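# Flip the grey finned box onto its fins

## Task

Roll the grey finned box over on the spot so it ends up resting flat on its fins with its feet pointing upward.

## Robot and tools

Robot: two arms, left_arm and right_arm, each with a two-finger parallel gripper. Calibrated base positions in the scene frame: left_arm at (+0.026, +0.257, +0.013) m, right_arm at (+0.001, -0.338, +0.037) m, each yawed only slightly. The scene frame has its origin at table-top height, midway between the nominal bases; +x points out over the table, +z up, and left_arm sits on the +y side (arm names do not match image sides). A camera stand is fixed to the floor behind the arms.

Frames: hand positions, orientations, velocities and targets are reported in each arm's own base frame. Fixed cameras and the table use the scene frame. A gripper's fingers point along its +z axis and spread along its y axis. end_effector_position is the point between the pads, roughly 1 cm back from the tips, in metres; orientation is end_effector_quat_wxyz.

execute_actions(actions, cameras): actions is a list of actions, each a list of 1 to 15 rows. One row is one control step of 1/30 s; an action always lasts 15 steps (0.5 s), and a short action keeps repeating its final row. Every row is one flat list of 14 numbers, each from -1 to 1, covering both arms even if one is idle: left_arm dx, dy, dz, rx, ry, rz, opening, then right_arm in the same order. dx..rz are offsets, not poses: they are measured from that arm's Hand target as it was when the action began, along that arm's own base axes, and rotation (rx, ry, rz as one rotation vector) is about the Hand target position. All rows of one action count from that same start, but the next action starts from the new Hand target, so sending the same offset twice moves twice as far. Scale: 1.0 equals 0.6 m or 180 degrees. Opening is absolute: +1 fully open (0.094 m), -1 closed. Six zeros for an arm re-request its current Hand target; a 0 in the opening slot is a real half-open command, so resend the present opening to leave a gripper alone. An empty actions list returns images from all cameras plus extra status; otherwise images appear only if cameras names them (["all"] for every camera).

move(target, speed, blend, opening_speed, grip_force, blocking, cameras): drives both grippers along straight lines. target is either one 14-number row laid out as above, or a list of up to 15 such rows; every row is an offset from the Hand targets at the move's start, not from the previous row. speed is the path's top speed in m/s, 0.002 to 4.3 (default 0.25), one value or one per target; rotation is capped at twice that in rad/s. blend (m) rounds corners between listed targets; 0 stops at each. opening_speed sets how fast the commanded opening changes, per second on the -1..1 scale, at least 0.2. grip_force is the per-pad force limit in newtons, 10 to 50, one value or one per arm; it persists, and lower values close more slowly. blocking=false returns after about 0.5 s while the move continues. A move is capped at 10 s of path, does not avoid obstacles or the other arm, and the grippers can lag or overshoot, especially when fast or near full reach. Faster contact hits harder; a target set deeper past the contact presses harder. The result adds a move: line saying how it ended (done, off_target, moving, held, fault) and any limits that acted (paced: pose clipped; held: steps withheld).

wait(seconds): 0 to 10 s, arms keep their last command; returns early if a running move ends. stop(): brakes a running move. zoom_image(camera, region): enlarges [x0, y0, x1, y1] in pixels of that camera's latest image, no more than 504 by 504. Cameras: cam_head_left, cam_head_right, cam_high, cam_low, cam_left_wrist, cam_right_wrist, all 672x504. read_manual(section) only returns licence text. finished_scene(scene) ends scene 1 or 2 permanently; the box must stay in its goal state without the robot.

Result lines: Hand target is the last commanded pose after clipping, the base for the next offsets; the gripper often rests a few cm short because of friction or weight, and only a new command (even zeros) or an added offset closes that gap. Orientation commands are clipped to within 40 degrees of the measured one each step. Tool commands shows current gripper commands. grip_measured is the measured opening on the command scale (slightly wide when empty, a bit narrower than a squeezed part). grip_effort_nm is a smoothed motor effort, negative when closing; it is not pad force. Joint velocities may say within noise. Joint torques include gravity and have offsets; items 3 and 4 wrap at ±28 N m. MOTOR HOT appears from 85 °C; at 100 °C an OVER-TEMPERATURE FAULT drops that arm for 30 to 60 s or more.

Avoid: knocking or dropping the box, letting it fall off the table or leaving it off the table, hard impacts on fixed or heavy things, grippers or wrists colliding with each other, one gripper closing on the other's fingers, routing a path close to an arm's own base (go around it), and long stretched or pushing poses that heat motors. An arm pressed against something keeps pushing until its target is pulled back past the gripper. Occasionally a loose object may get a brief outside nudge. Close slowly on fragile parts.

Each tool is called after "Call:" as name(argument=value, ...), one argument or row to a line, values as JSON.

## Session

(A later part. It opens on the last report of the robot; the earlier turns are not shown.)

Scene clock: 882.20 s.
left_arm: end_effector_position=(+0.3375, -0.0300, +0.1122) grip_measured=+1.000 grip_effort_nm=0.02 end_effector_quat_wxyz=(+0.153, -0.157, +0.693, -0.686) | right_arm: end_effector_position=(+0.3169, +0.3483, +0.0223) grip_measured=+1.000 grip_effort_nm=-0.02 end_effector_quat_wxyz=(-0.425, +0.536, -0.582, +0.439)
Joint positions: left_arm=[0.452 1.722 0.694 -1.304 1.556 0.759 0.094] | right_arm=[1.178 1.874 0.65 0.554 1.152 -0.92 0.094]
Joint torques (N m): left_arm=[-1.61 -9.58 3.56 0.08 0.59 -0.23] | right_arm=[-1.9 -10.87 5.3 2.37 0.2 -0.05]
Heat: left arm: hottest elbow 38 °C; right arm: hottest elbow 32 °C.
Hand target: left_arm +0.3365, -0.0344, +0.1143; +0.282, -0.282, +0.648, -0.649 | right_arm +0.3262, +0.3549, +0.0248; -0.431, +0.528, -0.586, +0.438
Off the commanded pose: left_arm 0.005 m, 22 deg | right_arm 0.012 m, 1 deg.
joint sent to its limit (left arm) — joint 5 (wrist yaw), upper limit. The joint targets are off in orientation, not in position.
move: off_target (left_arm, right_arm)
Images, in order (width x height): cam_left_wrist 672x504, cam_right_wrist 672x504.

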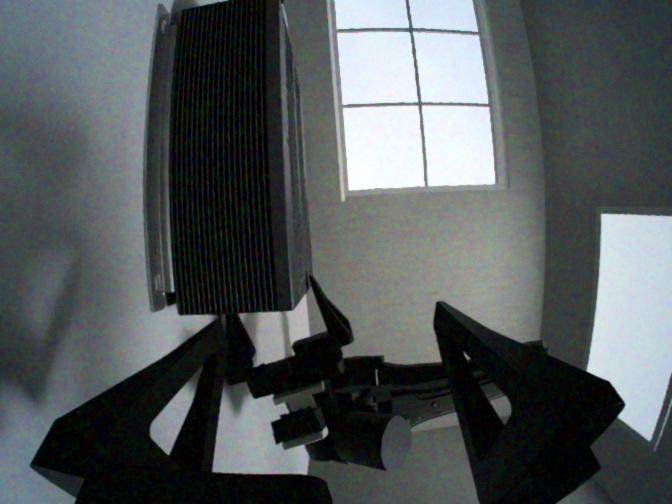

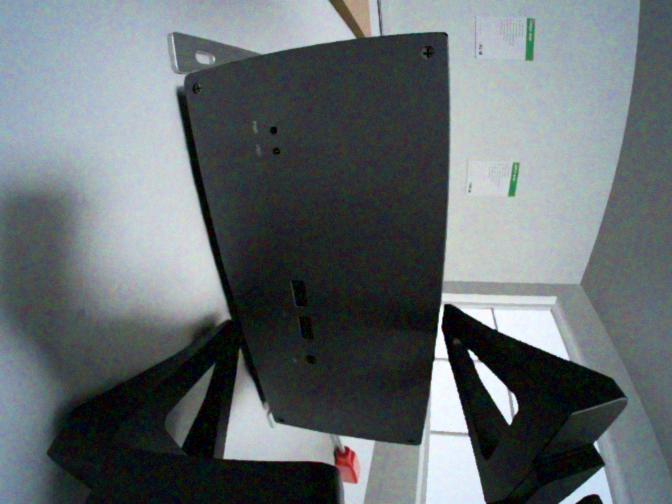

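Call:
execute_actions(
  actions=[],
  cameras=["cam_head_left","cam_right_wrist","cam_left_wrist"],
)

Call:
zoom_image(
  camera="cam_head_left",
  region=[270, 210, 390, 340],
)

Call:
zoom_image(
  camera="cam_left_wrist",
  region=[200, 120, 560, 400],
)

Scene clock: 945.73 s.
left_arm: end_effector_position=(+0.3375, -0.0300, +0.1122) grip_measured=+1.000 grip_effort_nm=0.02 end_effector_quat_wxyz=(+0.153, -0.157, +0.693, -0.686) | right_arm: end_effector_position=(+0.3169, +0.3483, +0.0224) grip_measured=+1.000 grip_effort_nm=-0.02 end_effector_quat_wxyz=(-0.425, +0.536, -0.582, +0.439)
Joint positions: left_arm=[0.452 1.722 0.694 -1.303 1.556 0.758 0.094] | right_arm=[1.178 1.874 0.65 0.554 1.152 -0.92 0.094]
Joint velocities: within noise
Joint torques (N m): left_arm=[-1.49 -9.64 3.56 0.09 0.59 -0.24] | right_arm=[-1.44 -10.81 5.27 2.3 0.23 -0.02]
Heat: left arm: hottest elbow 38 °C; right arm: hottest elbow 34 °C.
Hand target: left_arm +0.3365, -0.0344, +0.1143; +0.282, -0.282, +0.648, -0.649 | right_arm +0.3262, +0.3549, +0.0249; -0.431, +0.528, -0.586, +0.438
Tool commands: left_gripper/opening=+1.0 right_gripper/opening=+1.0
Off the commanded pose: left_arm 0.005 m, 22 deg | right_arm 0.012 m, 1 deg.
Images, in order (width x height): cam_head_left 672x504, cam_left_wrist 672x504, cam_right_wrist 672x504.

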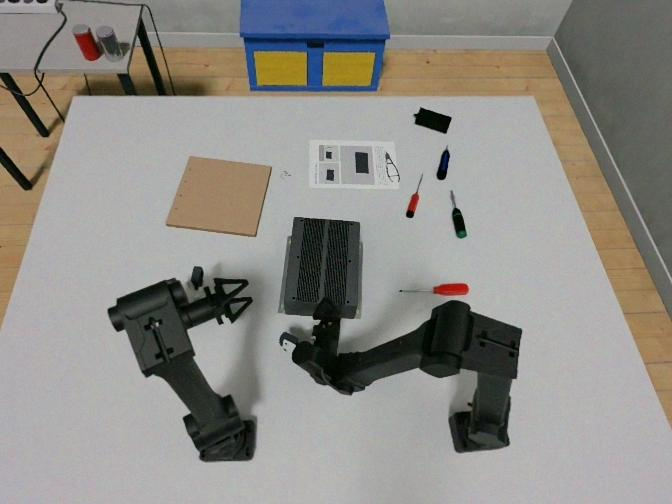

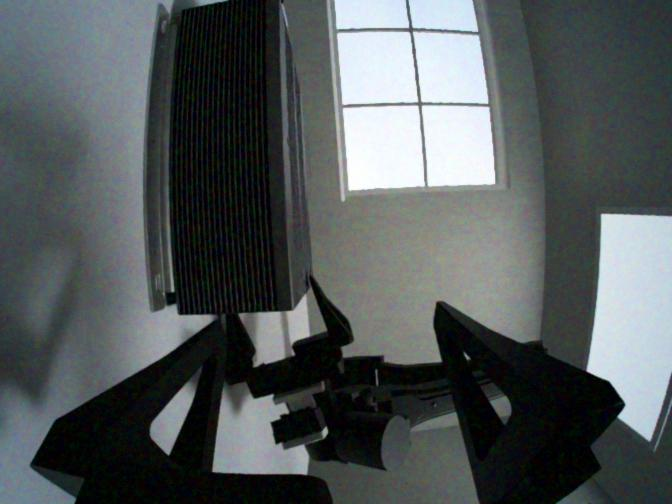

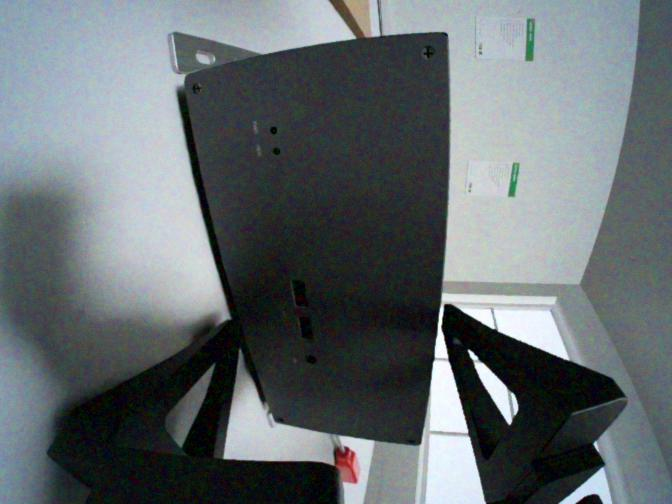

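Scaled by 3.877.

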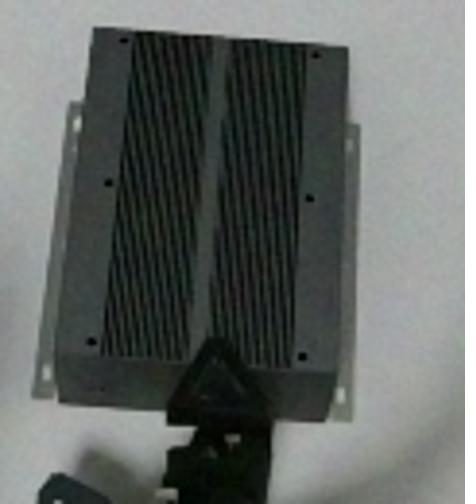

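Scaled by 1.400 from the camera's 672x504 image, which has a finer 960x720 frame.

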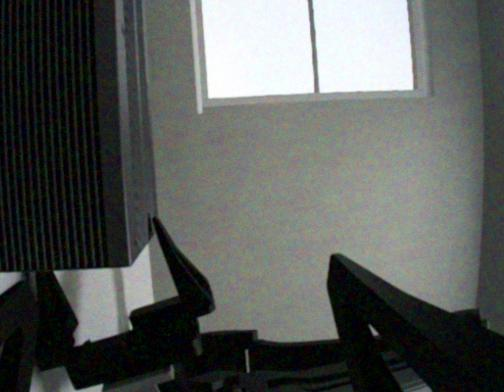

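Call:
zoom_image(
  camera="cam_left_wrist",
  region=[150, 250, 350, 400],
)

Call:
zoom_image(
  camera="cam_right_wrist",
  region=[160, 240, 340, 420],
)

Scaled by 2.520 from the camera's 672x504 image, which has a finer 960x720 frame.

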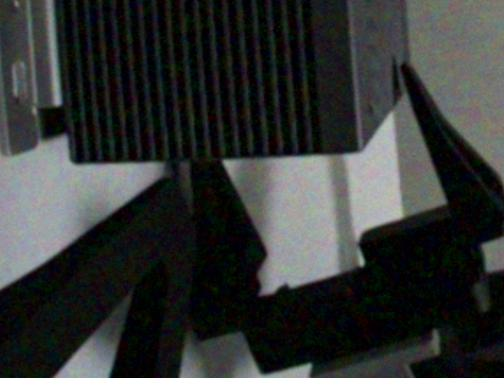

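Scaled by 2.800 from the camera's 672x504 image, which has a finer 960x720 frame.

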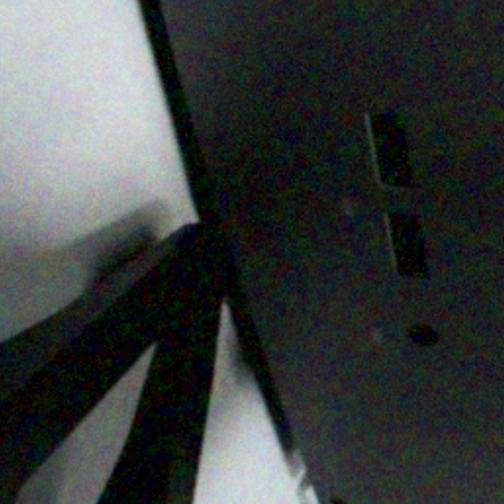

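Call:
move(
  target=[0,0,0,0,0,0,1,0,0,-0.0267,0,0,0,1],
  speed=0.03,
  cameras=["cam_head_left","cam_right_wrist","cam_left_wrist"],
)

Call:
zoom_image(
  camera="cam_left_wrist",
  region=[150, 250, 350, 400],
)

Call:
zoom_image(
  camera="cam_right_wrist",
  region=[160, 240, 340, 420],
)

Scene clock: 963.87 s.
left_arm: end_effector_position=(+0.3378, -0.0299, +0.1120) grip_measured=+1.000 grip_effort_nm=0.02 end_effector_quat_wxyz=(+0.153, -0.157, +0.693, -0.686) | right_arm: end_effector_position=(+0.3186, +0.3498, +0.0186) grip_measured=+1.000 grip_effort_nm=-0.02 end_effector_quat_wxyz=(+0.436, -0.522, +0.586, -0.439)
Joint positions: left_arm=[0.452 1.722 0.694 -1.297 1.556 0.751 0.094] | right_arm=[1.178 1.905 0.654 0.616 1.166 -0.921 0.094]
Joint torques (N m): left_arm=[-1.49 -9.76 3.49 0.24 0.59 -0.18] | right_arm=[-2.14 -8.88 4.97 1.69 -0.37 -0.06]
Heat: left arm: hottest elbow 37 °C; right arm: hottest elbow 34 °C.
Hand target: left_arm +0.3365, -0.0344, +0.1143; +0.282, -0.282, +0.648, -0.649 | right_arm +0.3262, +0.3548, +0.0088; +0.431, -0.528, +0.586, -0.438
Off the commanded pose: left_arm 0.005 m, 22 deg | right_arm 0.013 m, 1 deg.
joint sent to its limit (left arm) — joint 5 (wrist yaw), upper limit. The joint targets are off in orientation, not in position.
move: off_target (left_arm, right_arm)
Images, in order (width x height): cam_head_left 672x504, cam_left_wrist 672x504, cam_right_wrist 672x504.

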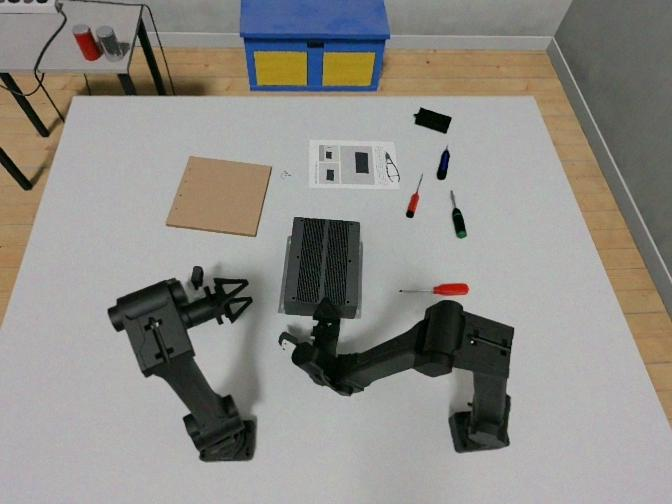

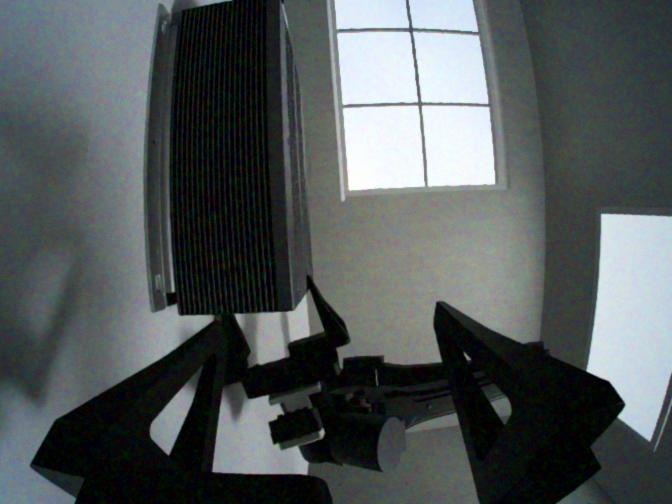

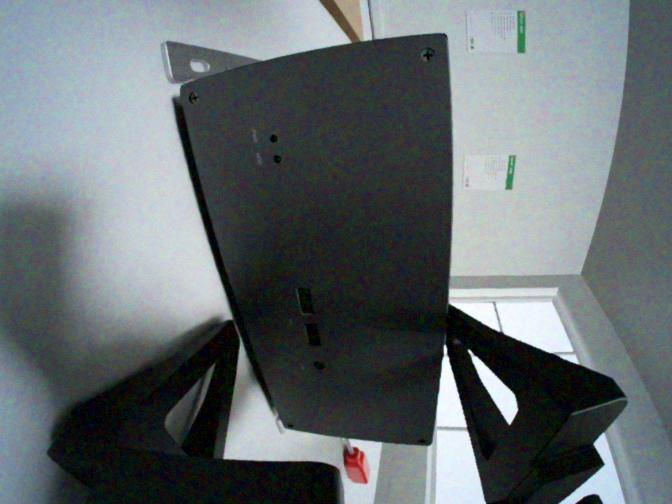

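Scaled by 2.520 from the camera's 672x504 image, which has a finer 960x720 frame.

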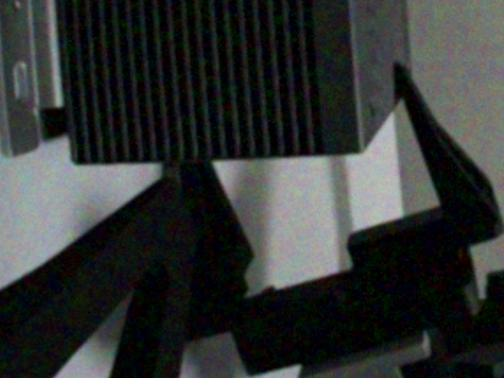

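Scaled by 2.800 from the camera's 672x504 image, which has a finer 960x720 frame.

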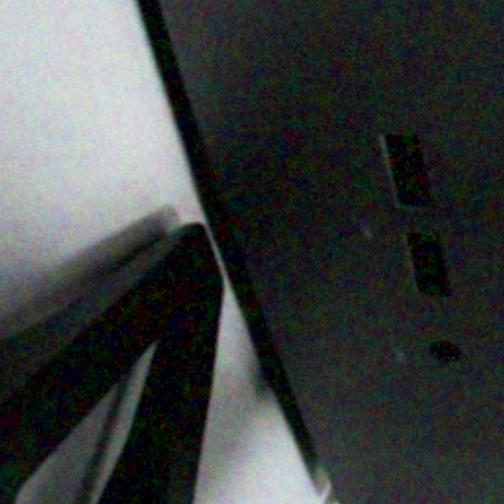

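Call:
move(
  target=[0,0,0,0,0,0,1,0.025,-0.002,-0.003,0,0,0,1],
  speed=0.03,
  cameras=["cam_head_left","cam_right_wrist","cam_left_wrist"],
)

Call:
zoom_image(
  camera="cam_head_left",
  region=[270, 210, 390, 340],
)

Call:
zoom_image(
  camera="cam_right_wrist",
  region=[160, 240, 340, 420],
)

Scene clock: 973.53 s.
left_arm: end_effector_position=(+0.3371, -0.0302, +0.1117) grip_measured=+1.000 grip_effort_nm=0.02 end_effector_quat_wxyz=(+0.153, -0.158, +0.693, -0.687) | right_arm: end_effector_position=(+0.3272, +0.3524, +0.0188) grip_measured=+1.000 grip_effort_nm=-0.02 end_effector_quat_wxyz=(+0.442, -0.521, +0.586, -0.435)
Joint positions: left_arm=[0.452 1.719 0.69 -1.289 1.556 0.743 0.094] | right_arm=[1.159 1.918 0.661 0.666 1.144 -0.955 0.094]
Joint torques (N m): left_arm=[-1.44 -9.99 3.64 0.14 0.6 -0.23] | right_arm=[-3.02 -8.64 5.29 1.8 -0.75 -0.16]
Heat: left arm: hottest elbow 37 °C; right arm: hottest elbow 34 °C.
Hand target: left_arm +0.3365, -0.0344, +0.1143; +0.282, -0.282, +0.648, -0.649 | right_arm +0.3411, +0.3536, +0.0069; +0.431, -0.528, +0.586, -0.438
Off the commanded pose: left_arm 0.005 m, 22 deg | right_arm 0.018 m, 2 deg.
joint sent to its limit (left arm) — joint 5 (wrist yaw), upper limit. The joint targets are off in orientation, not in position.
move: off_target (left_arm, right_arm)
Images, in order (width x height): cam_head_left 672x504, cam_left_wrist 672x504, cam_right_wrist 672x504.

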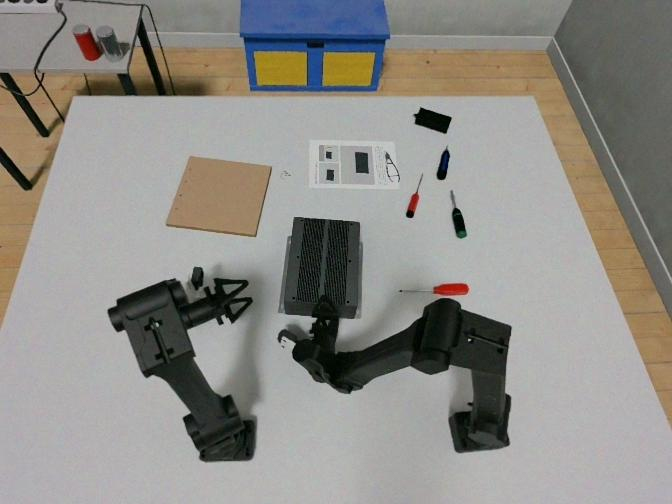

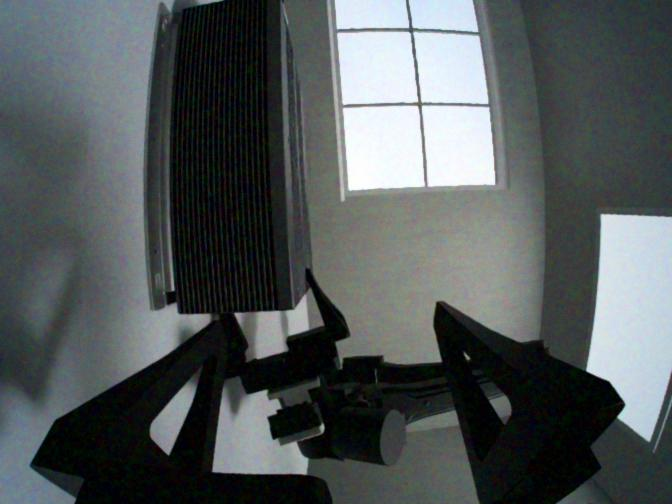

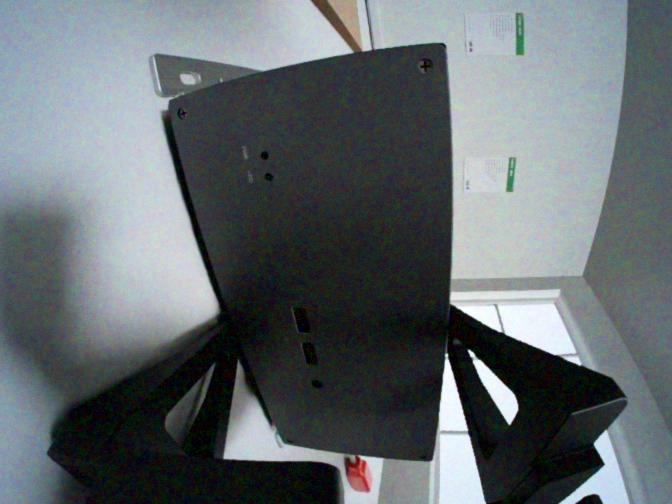

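Scaled by 3.877.

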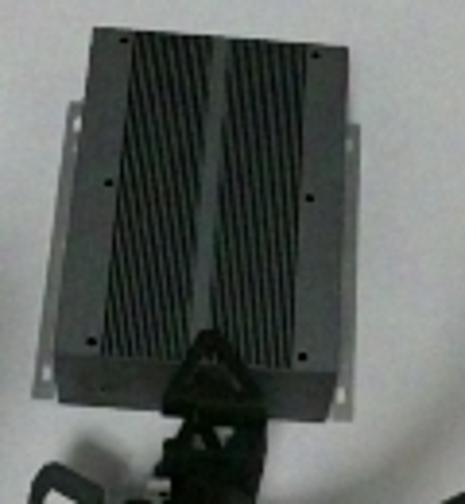

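Scaled by 2.800 from the camera's 672x504 image, which has a finer 960x720 frame.

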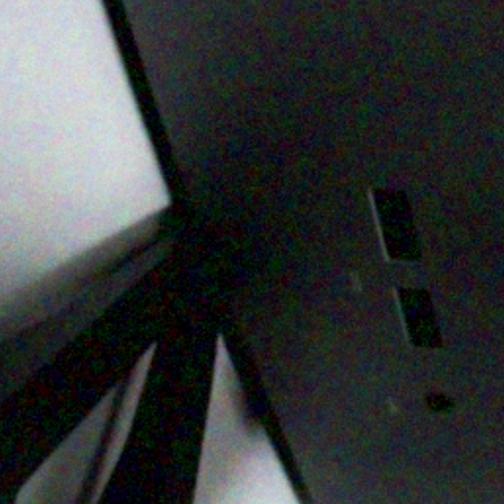

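Call:
move(
  target=[0,0,0,0,0,0,1,0.02,-0.0016,-0.002,0,0,0,1],
  speed=0.03,
  cameras=["cam_head_left","cam_right_wrist","cam_left_wrist"],
)

Call:
zoom_image(
  camera="cam_head_left",
  region=[270, 210, 390, 340],
)

Call:
zoom_image(
  camera="cam_right_wrist",
  region=[160, 240, 340, 420],
)

Scene clock: 988.83 s.
left_arm: end_effector_position=(+0.3375, -0.0300, +0.1118) grip_measured=+1.000 grip_effort_nm=0.02 end_effector_quat_wxyz=(+0.153, -0.157, +0.693, -0.686) | right_arm: end_effector_position=(+0.3328, +0.3551, +0.0188) grip_measured=+1.000 grip_effort_nm=-0.02 end_effector_quat_wxyz=(+0.446, -0.525, +0.583, -0.431)
Joint positions: left_arm=[0.452 1.717 0.69 -1.28 1.556 0.733 0.094] | right_arm=[1.147 1.926 0.665 0.702 1.121 -0.989 0.094]
Joint torques (N m): left_arm=[-1.61 -9.41 3.59 0.25 0.6 -0.23] | right_arm=[-4.84 -8.47 5.71 1.81 -0.75 -0.16]
Heat: left arm: hottest elbow 38 °C; right arm: hottest elbow 34 °C.
Hand target: left_arm +0.3365, -0.0344, +0.1143; +0.282, -0.282, +0.648, -0.649 | right_arm +0.3532, +0.3526, +0.0057; +0.431, -0.528, +0.586, -0.438
Off the commanded pose: left_arm 0.005 m, 22 deg | right_arm 0.024 m, 2 deg.
joint sent to its limit (left arm) — joint 5 (wrist yaw), upper limit. The joint targets are off in orientation, not in position.
move: off_target (left_arm, right_arm)
Images, in order (width x height): cam_head_left 672x504, cam_left_wrist 672x504, cam_right_wrist 672x504.

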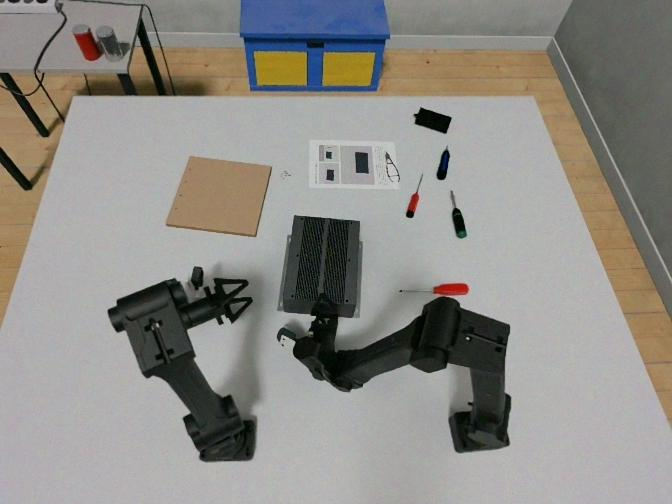

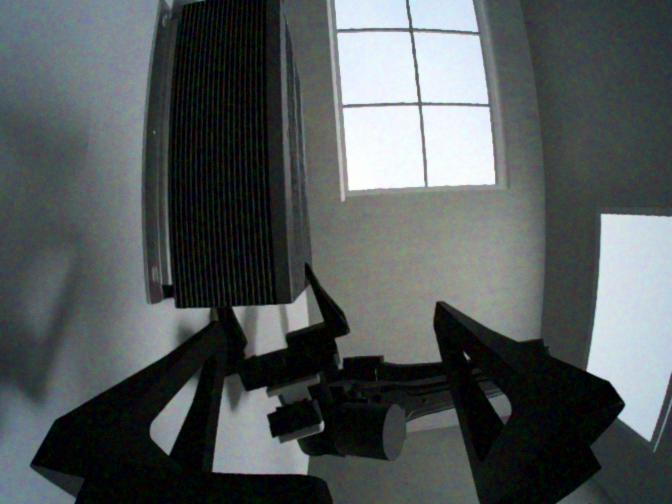

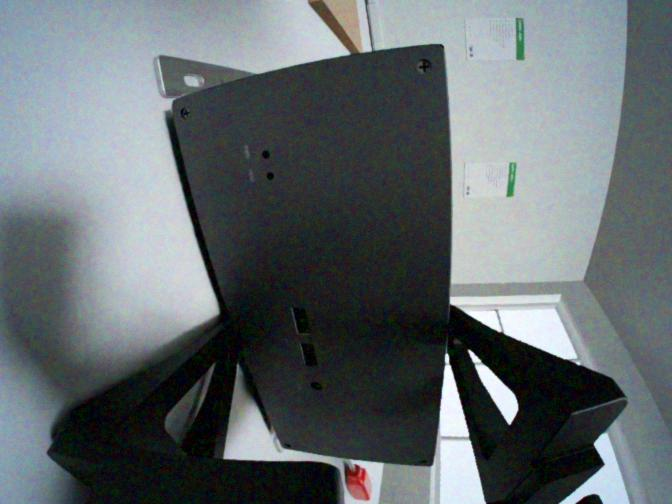

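Scaled by 3.877.

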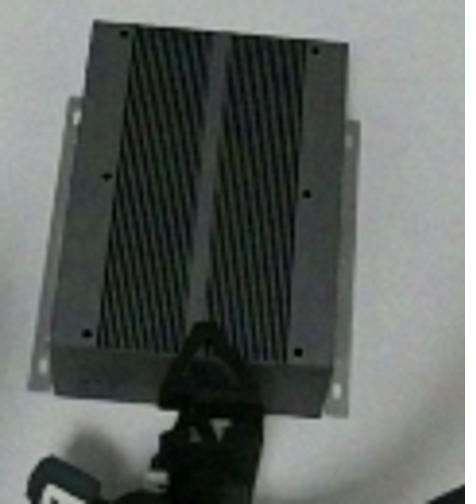

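Scaled by 2.800 from the camera's 672x504 image, which has a finer 960x720 frame.

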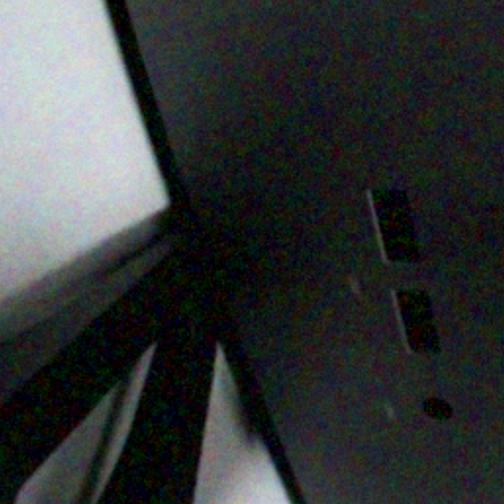

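Call:
zoom_image(
  camera="cam_head_left",
  region=[280, 270, 370, 340],
)

Call:
zoom_image(
  camera="cam_left_wrist",
  region=[150, 250, 350, 400],
)

Call:
zoom_image(
  camera="cam_right_wrist",
  region=[200, 280, 290, 370],
)

Scaled by 5.600.

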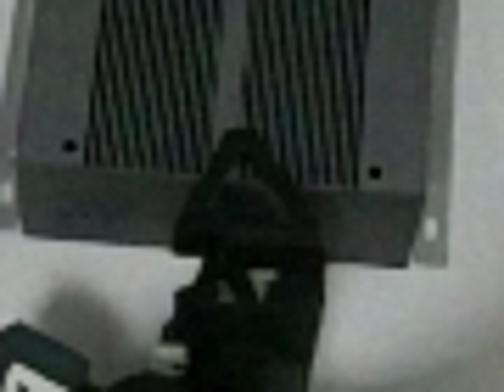

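Scaled by 2.520 from the camera's 672x504 image, which has a finer 960x720 frame.

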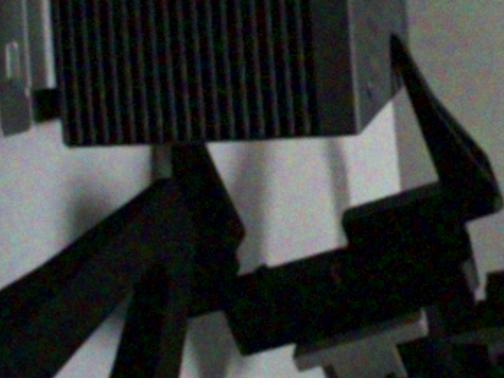

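Scaled by 5.600 from the camera's 672x504 image, which has a finer 960x720 frame.

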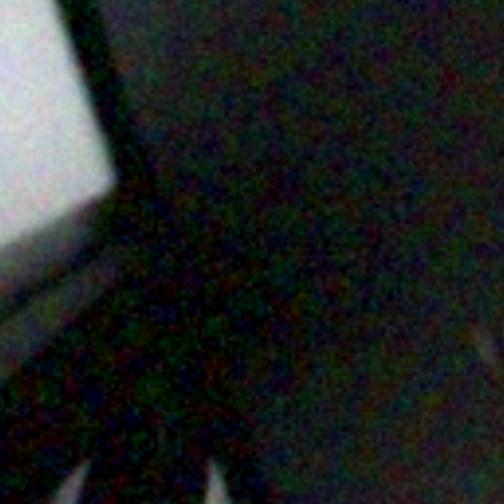

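Call:
move(
  target=[0,0,0,0,0,0,1,0,0,0.075,0,0,0,1],
  speed=0.04,
  cameras=["cam_head_left","cam_right_wrist","cam_left_wrist"],
)

Call:
zoom_image(
  camera="cam_head_left",
  region=[280, 270, 370, 340],
)

Call:
zoom_image(
  camera="cam_left_wrist",
  region=[150, 250, 350, 400],
)

Call:
zoom_image(
  camera="cam_right_wrist",
  region=[160, 240, 340, 420],
)

Scene clock: 1095.27 s.
left_arm: end_effector_position=(+0.3370, -0.0302, +0.1117) grip_measured=+1.000 grip_effort_nm=0.02 end_effector_quat_wxyz=(+0.153, -0.158, +0.693, -0.686) | right_arm: end_effector_position=(+0.3393, +0.3453, +0.0211) grip_measured=+1.000 grip_effort_nm=-0.19 end_effector_quat_wxyz=(-0.419, +0.541, -0.586, +0.433)
Joint positions: left_arm=[0.452 1.713 0.686 -1.266 1.556 0.716 0.094] | right_arm=[1.12 1.879 0.665 0.578 1.093 -0.967 0.094]
Joint torques (N m): left_arm=[-1.55 -9.58 3.7 0.13 0.61 -0.22] | right_arm=[-2.2 -16.32 5.55 1.37 0.6 -0.44]
Heat: left arm: hottest elbow 37 °C; right arm: hottest elbow 34 °C.
Hand target: left_arm +0.3365, -0.0344, +0.1143; +0.282, -0.282, +0.648, -0.649 | right_arm +0.3532, +0.3526, +0.0508; -0.431, +0.528, -0.586, +0.438
Off the commanded pose: left_arm 0.005 m, 22 deg | right_arm 0.033 m, 2 deg.
joint sent to its limit (left arm) — joint 5 (wrist yaw), upper limit. The joint targets are off in orientation, not in position.
move: off_target (left_arm, right_arm)
Images, in order (width x height): cam_head_left 672x504, cam_left_wrist 672x504, cam_right_wrist 672x504.

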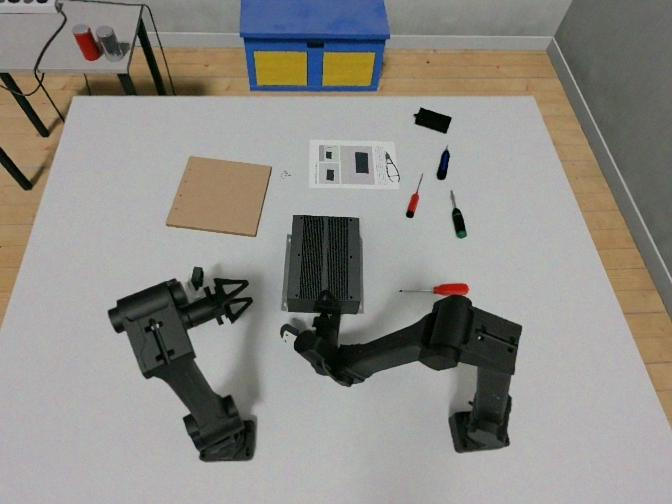

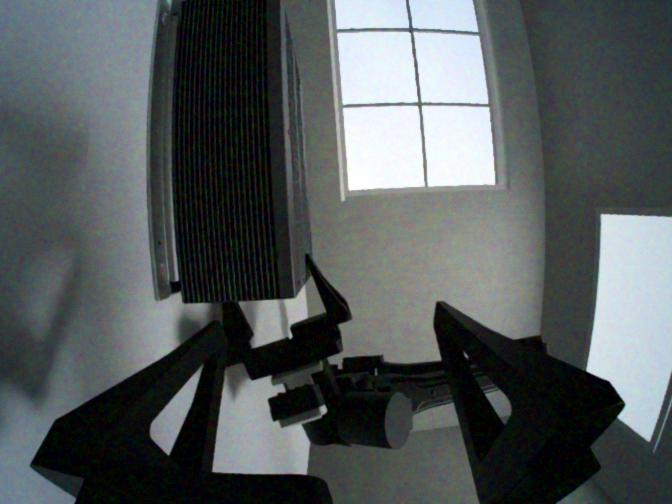

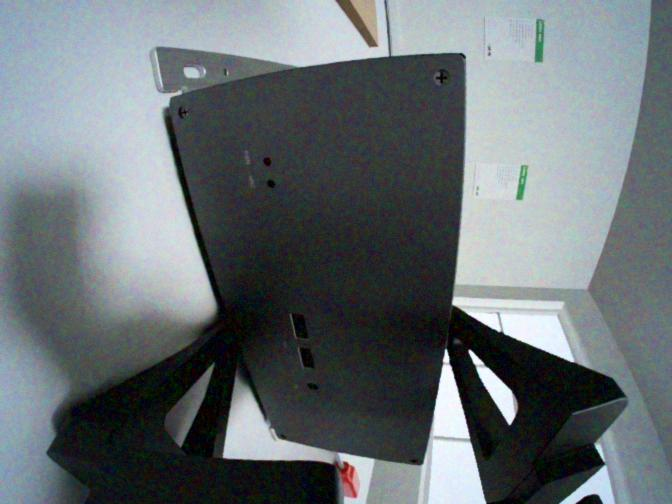

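Scaled by 5.600.

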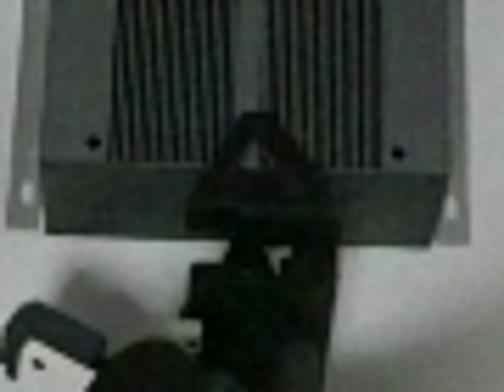

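Scaled by 2.520 from the camera's 672x504 image, which has a finer 960x720 frame.

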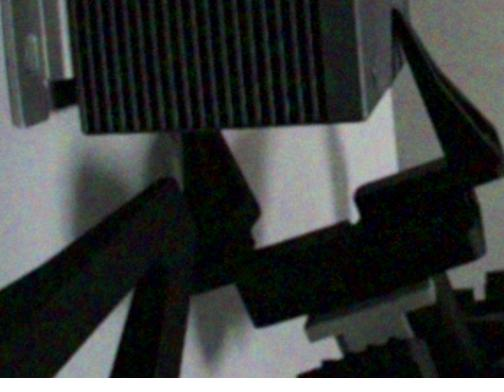

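Scaled by 2.800 from the camera's 672x504 image, which has a finer 960x720 frame.

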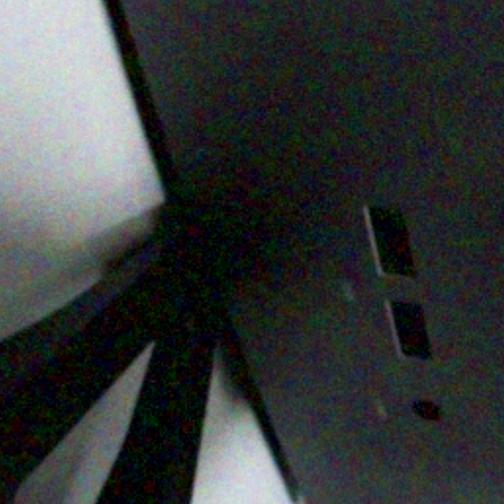

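Call:
move(
  target=[0,0,0,0,0,0,1,0,0,0.05,0,0,0,1],
  speed=0.04,
  cameras=["cam_head_left","cam_right_wrist","cam_left_wrist"],
)

Call:
zoom_image(
  camera="cam_left_wrist",
  region=[150, 250, 350, 400],
)

Call:
zoom_image(
  camera="cam_right_wrist",
  region=[160, 240, 340, 420],
)

Scene clock: 1105.30 s.
left_arm: end_effector_position=(+0.3378, -0.0299, +0.1119) grip_measured=+1.000 grip_effort_nm=0.02 end_effector_quat_wxyz=(+0.153, -0.157, +0.693, -0.686) | right_arm: end_effector_position=(+0.3410, +0.3403, +0.0321) grip_measured=+1.000 grip_effort_nm=-0.19 end_effector_quat_wxyz=(-0.404, +0.552, -0.590, +0.429)
Joint positions: left_arm=[0.452 1.71 0.686 -1.253 1.556 0.702 0.094] | right_arm=[1.108 1.816 0.665 0.46 1.07 -0.941 0.094]
Joint torques (N m): left_arm=[-1.49 -9.58 3.56 0.08 0.62 -0.24] | right_arm=[-1.26 -18.02 6.27 2.1 1.56 -0.64]
Heat: left arm: hottest elbow 37 °C; right arm: hottest elbow 34 °C.
Hand target: left_arm +0.3365, -0.0344, +0.1143; +0.282, -0.282, +0.648, -0.649 | right_arm +0.3531, +0.3527, +0.0807; -0.431, +0.528, -0.586, +0.438
Off the commanded pose: left_arm 0.005 m, 22 deg | right_arm 0.052 m, 4 deg.
joint sent to its limit (left arm) — joint 5 (wrist yaw), upper limit. The joint targets are off in orientation, not in position.
move: off_target (left_arm, right_arm)
Images, in order (width x height): cam_head_left 672x504, cam_left_wrist 672x504, cam_right_wrist 672x504.

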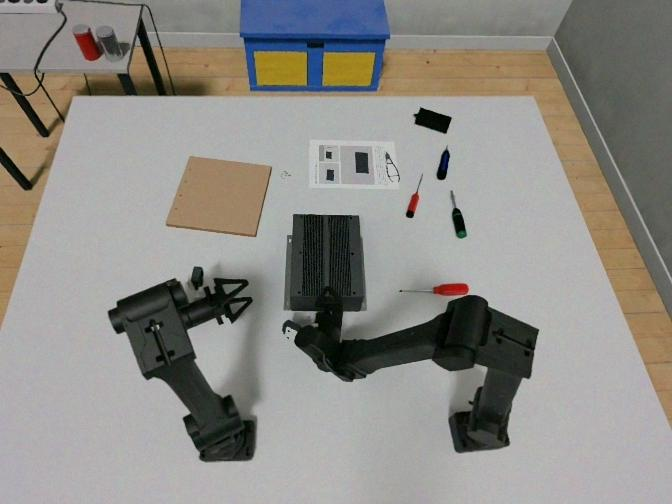

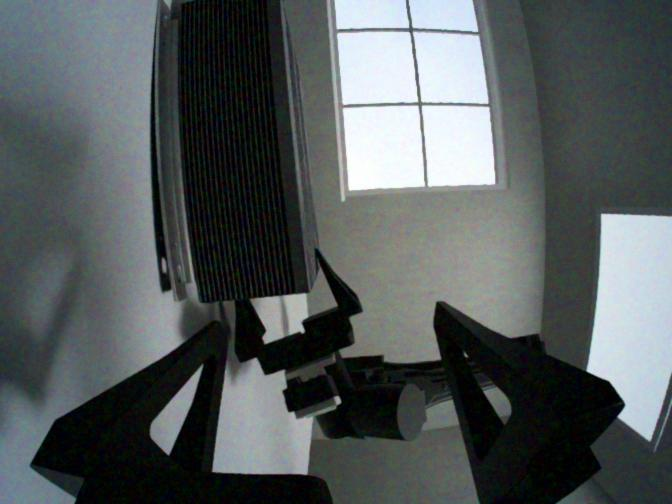

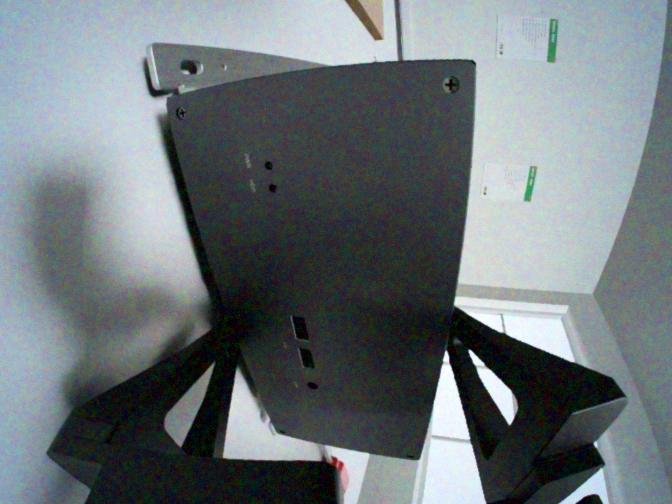

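Scaled by 2.520 from the camera's 672x504 image, which has a finer 960x720 frame.

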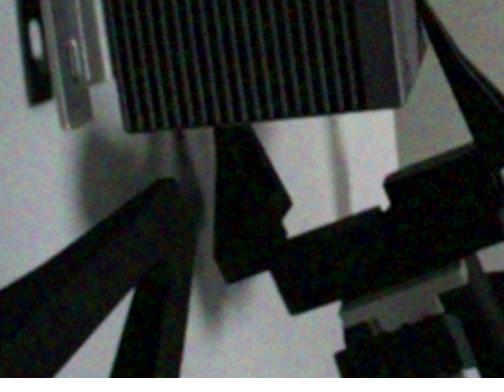

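Scaled by 2.800 from the camera's 672x504 image, which has a finer 960x720 frame.

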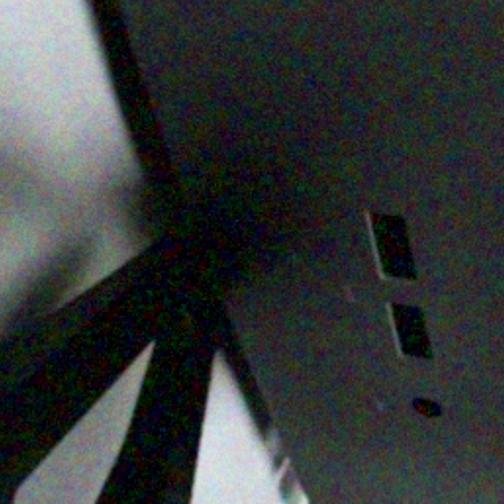

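Call:
zoom_image(
  camera="cam_head_left",
  region=[280, 200, 380, 340],
)

Call:
zoom_image(
  camera="cam_head_left",
  region=[290, 270, 370, 330],
)

Call:
zoom_image(
  camera="cam_left_wrist",
  region=[200, 220, 380, 360],
)

Scaled by 3.600.

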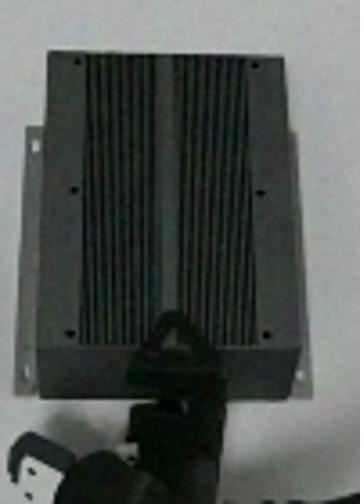

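Scaled by 6.300.

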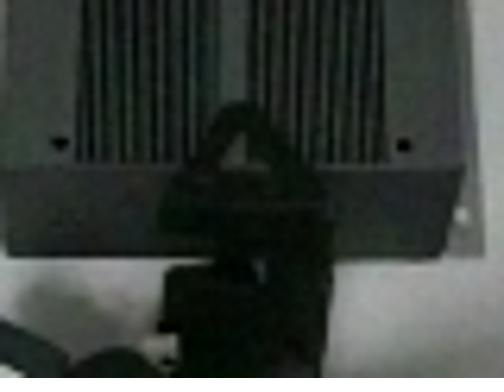

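Scaled by 2.800 from the camera's 672x504 image, which has a finer 960x720 frame.

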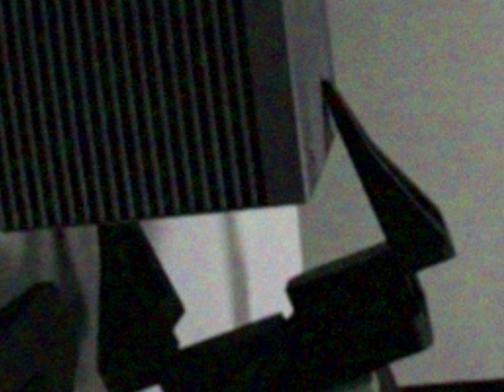

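Call:
move(
  target=[0,0,0,0,0,0,1,0.0117,0.02,0.0333,0,-0.0167,0,1],
  speed=0.04,
  cameras=["cam_head_left","cam_right_wrist","cam_left_wrist"],
)

Call:
zoom_image(
  camera="cam_head_left",
  region=[280, 200, 380, 340],
)

Scene clock: 1163.10 s.
left_arm: end_effector_position=(+0.3376, -0.0300, +0.1119) grip_measured=+1.000 grip_effort_nm=0.02 end_effector_quat_wxyz=(+0.153, -0.158, +0.693, -0.686) | right_arm: end_effector_position=(+0.3423, +0.3394, +0.0371) grip_measured=+1.000 grip_effort_nm=-0.19 end_effector_quat_wxyz=(-0.386, +0.573, -0.562, +0.456)
Joint positions: left_arm=[0.452 1.705 0.683 -1.235 1.556 0.682 0.094] | right_arm=[1.108 1.814 0.665 0.48 1.089 -1.052 0.094]
Joint torques (N m): left_arm=[-1.38 -9.64 3.66 0.14 0.62 -0.23] | right_arm=[-1.14 -18.2 7.86 4.08 1.87 -0.31]
Heat: left arm: hottest elbow 36 °C; right arm: hottest elbow 34 °C.
Hand target: left_arm +0.3365, -0.0344, +0.1143; +0.282, -0.282, +0.648, -0.649 | right_arm +0.3601, +0.3647, +0.1008; -0.446, +0.516, -0.574, +0.452
Off the commanded pose: left_arm 0.005 m, 22 deg | right_arm 0.071 m, 10 deg.
joint sent to its limit (left arm) — joint 5 (wrist yaw), upper limit. The joint targets are off in orientation, not in position.
move: off_target (left_arm, right_arm)
Images, in order (width x height): cam_head_left 672x504, cam_left_wrist 672x504, cam_right_wrist 672x504.

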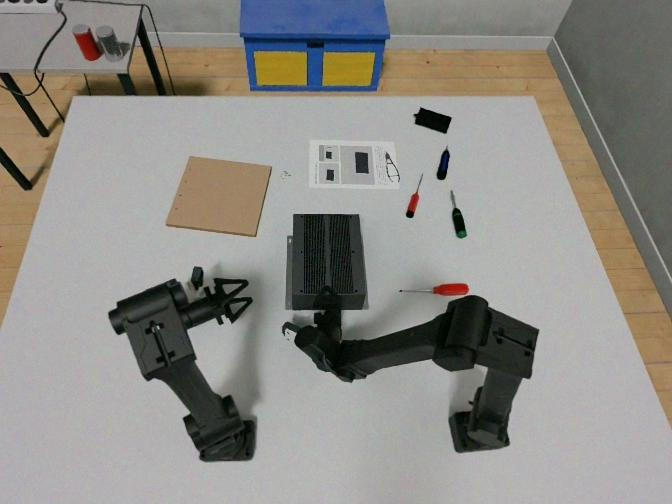

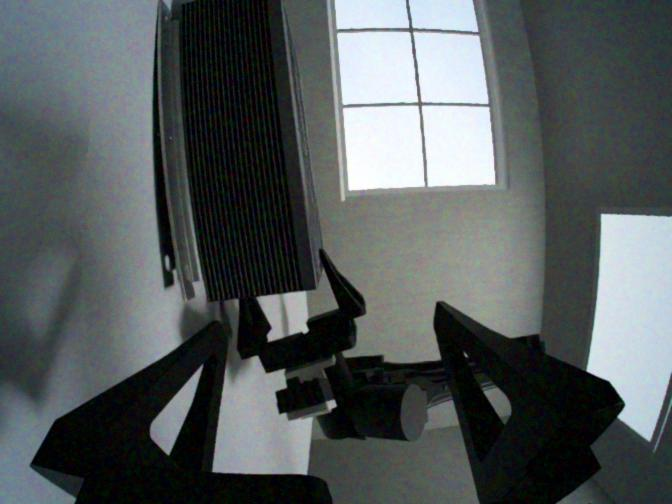

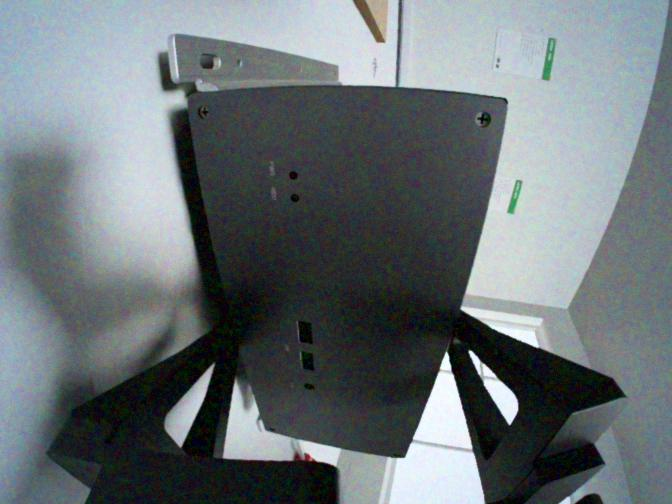

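Scaled by 3.600.

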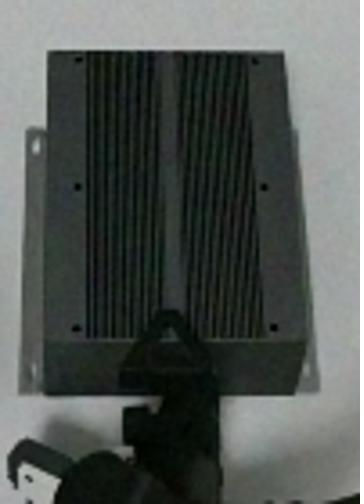

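Call:
move(
  target=[0,0,0,0,0,0,1,0.0083,-0.025,0.0333,0,-0.0167,0,1],
  speed=0.04,
  cameras=["cam_head_left","cam_right_wrist","cam_left_wrist"],
)

Call:
zoom_image(
  camera="cam_head_left",
  region=[280, 200, 380, 340],
)

Scene clock: 1196.87 s.
left_arm: end_effector_position=(+0.3372, -0.0302, +0.1117) grip_measured=+1.000 grip_effort_nm=0.02 end_effector_quat_wxyz=(+0.153, -0.158, +0.693, -0.686) | right_arm: end_effector_position=(+0.3437, +0.3388, +0.0596) grip_measured=+1.000 grip_effort_nm=-0.19 end_effector_quat_wxyz=(-0.407, +0.568, -0.541, +0.468)
Joint positions: left_arm=[0.452 1.7 0.679 -1.219 1.556 0.665 0.094] | right_arm=[1.105 1.786 0.632 0.629 1.094 -1.189 0.094]
Joint torques (N m): left_arm=[-1.49 -9.58 3.77 0.12 0.64 -0.24] | right_arm=[-1.96 -17.73 7.04 4.29 1.4 -0.2]
Heat: left arm: hottest elbow 36 °C; right arm: hottest elbow 35 °C.
Hand target: left_arm +0.3366, -0.0344, +0.1143; +0.282, -0.282, +0.648, -0.649 | right_arm +0.3652, +0.3496, +0.1207; -0.461, +0.504, -0.563, +0.465
Off the commanded pose: left_arm 0.005 m, 22 deg | right_arm 0.066 m, 10 deg.
joint sent to its limit (left arm) — joint 5 (wrist yaw), upper limit. The joint targets are off in orientation, not in position.
move: off_target (left_arm, right_arm)
Images, in order (width x height): cam_head_left 672x504, cam_left_wrist 672x504, cam_right_wrist 672x504.

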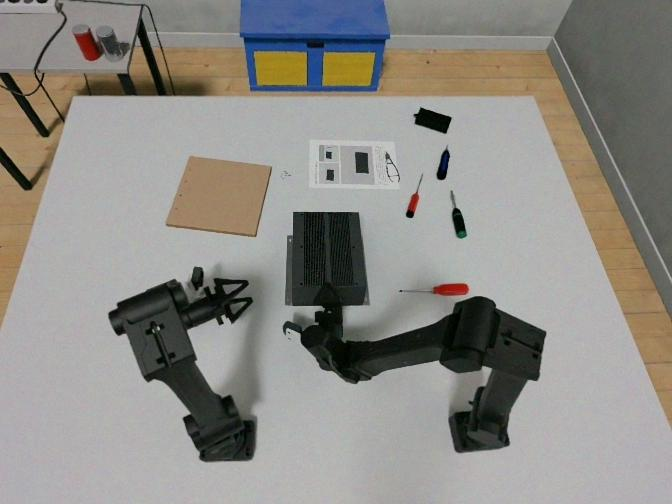

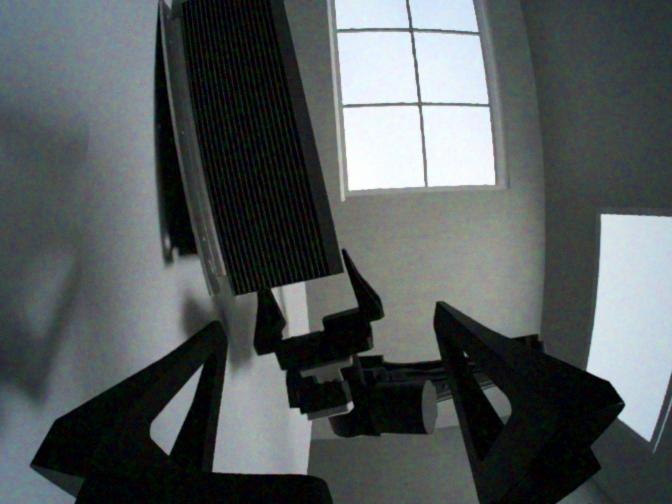

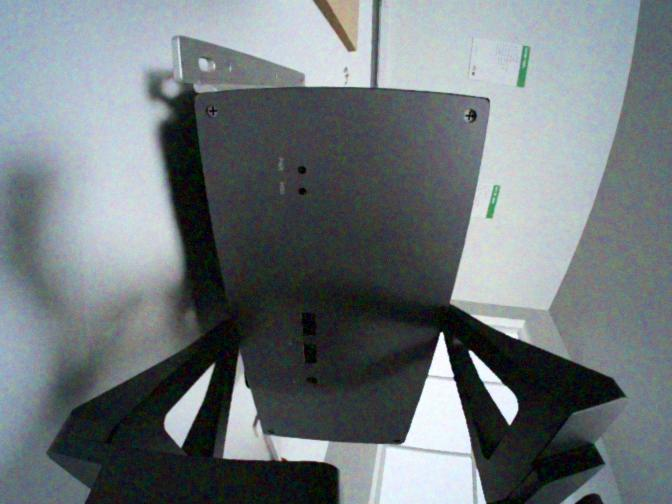

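Scaled by 3.600.

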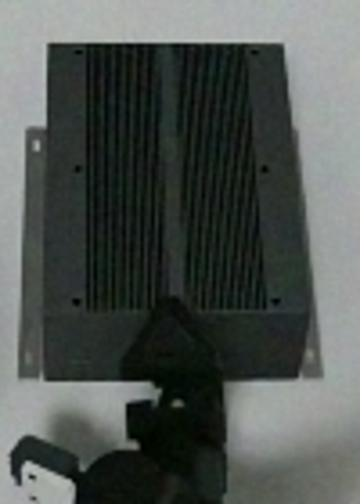

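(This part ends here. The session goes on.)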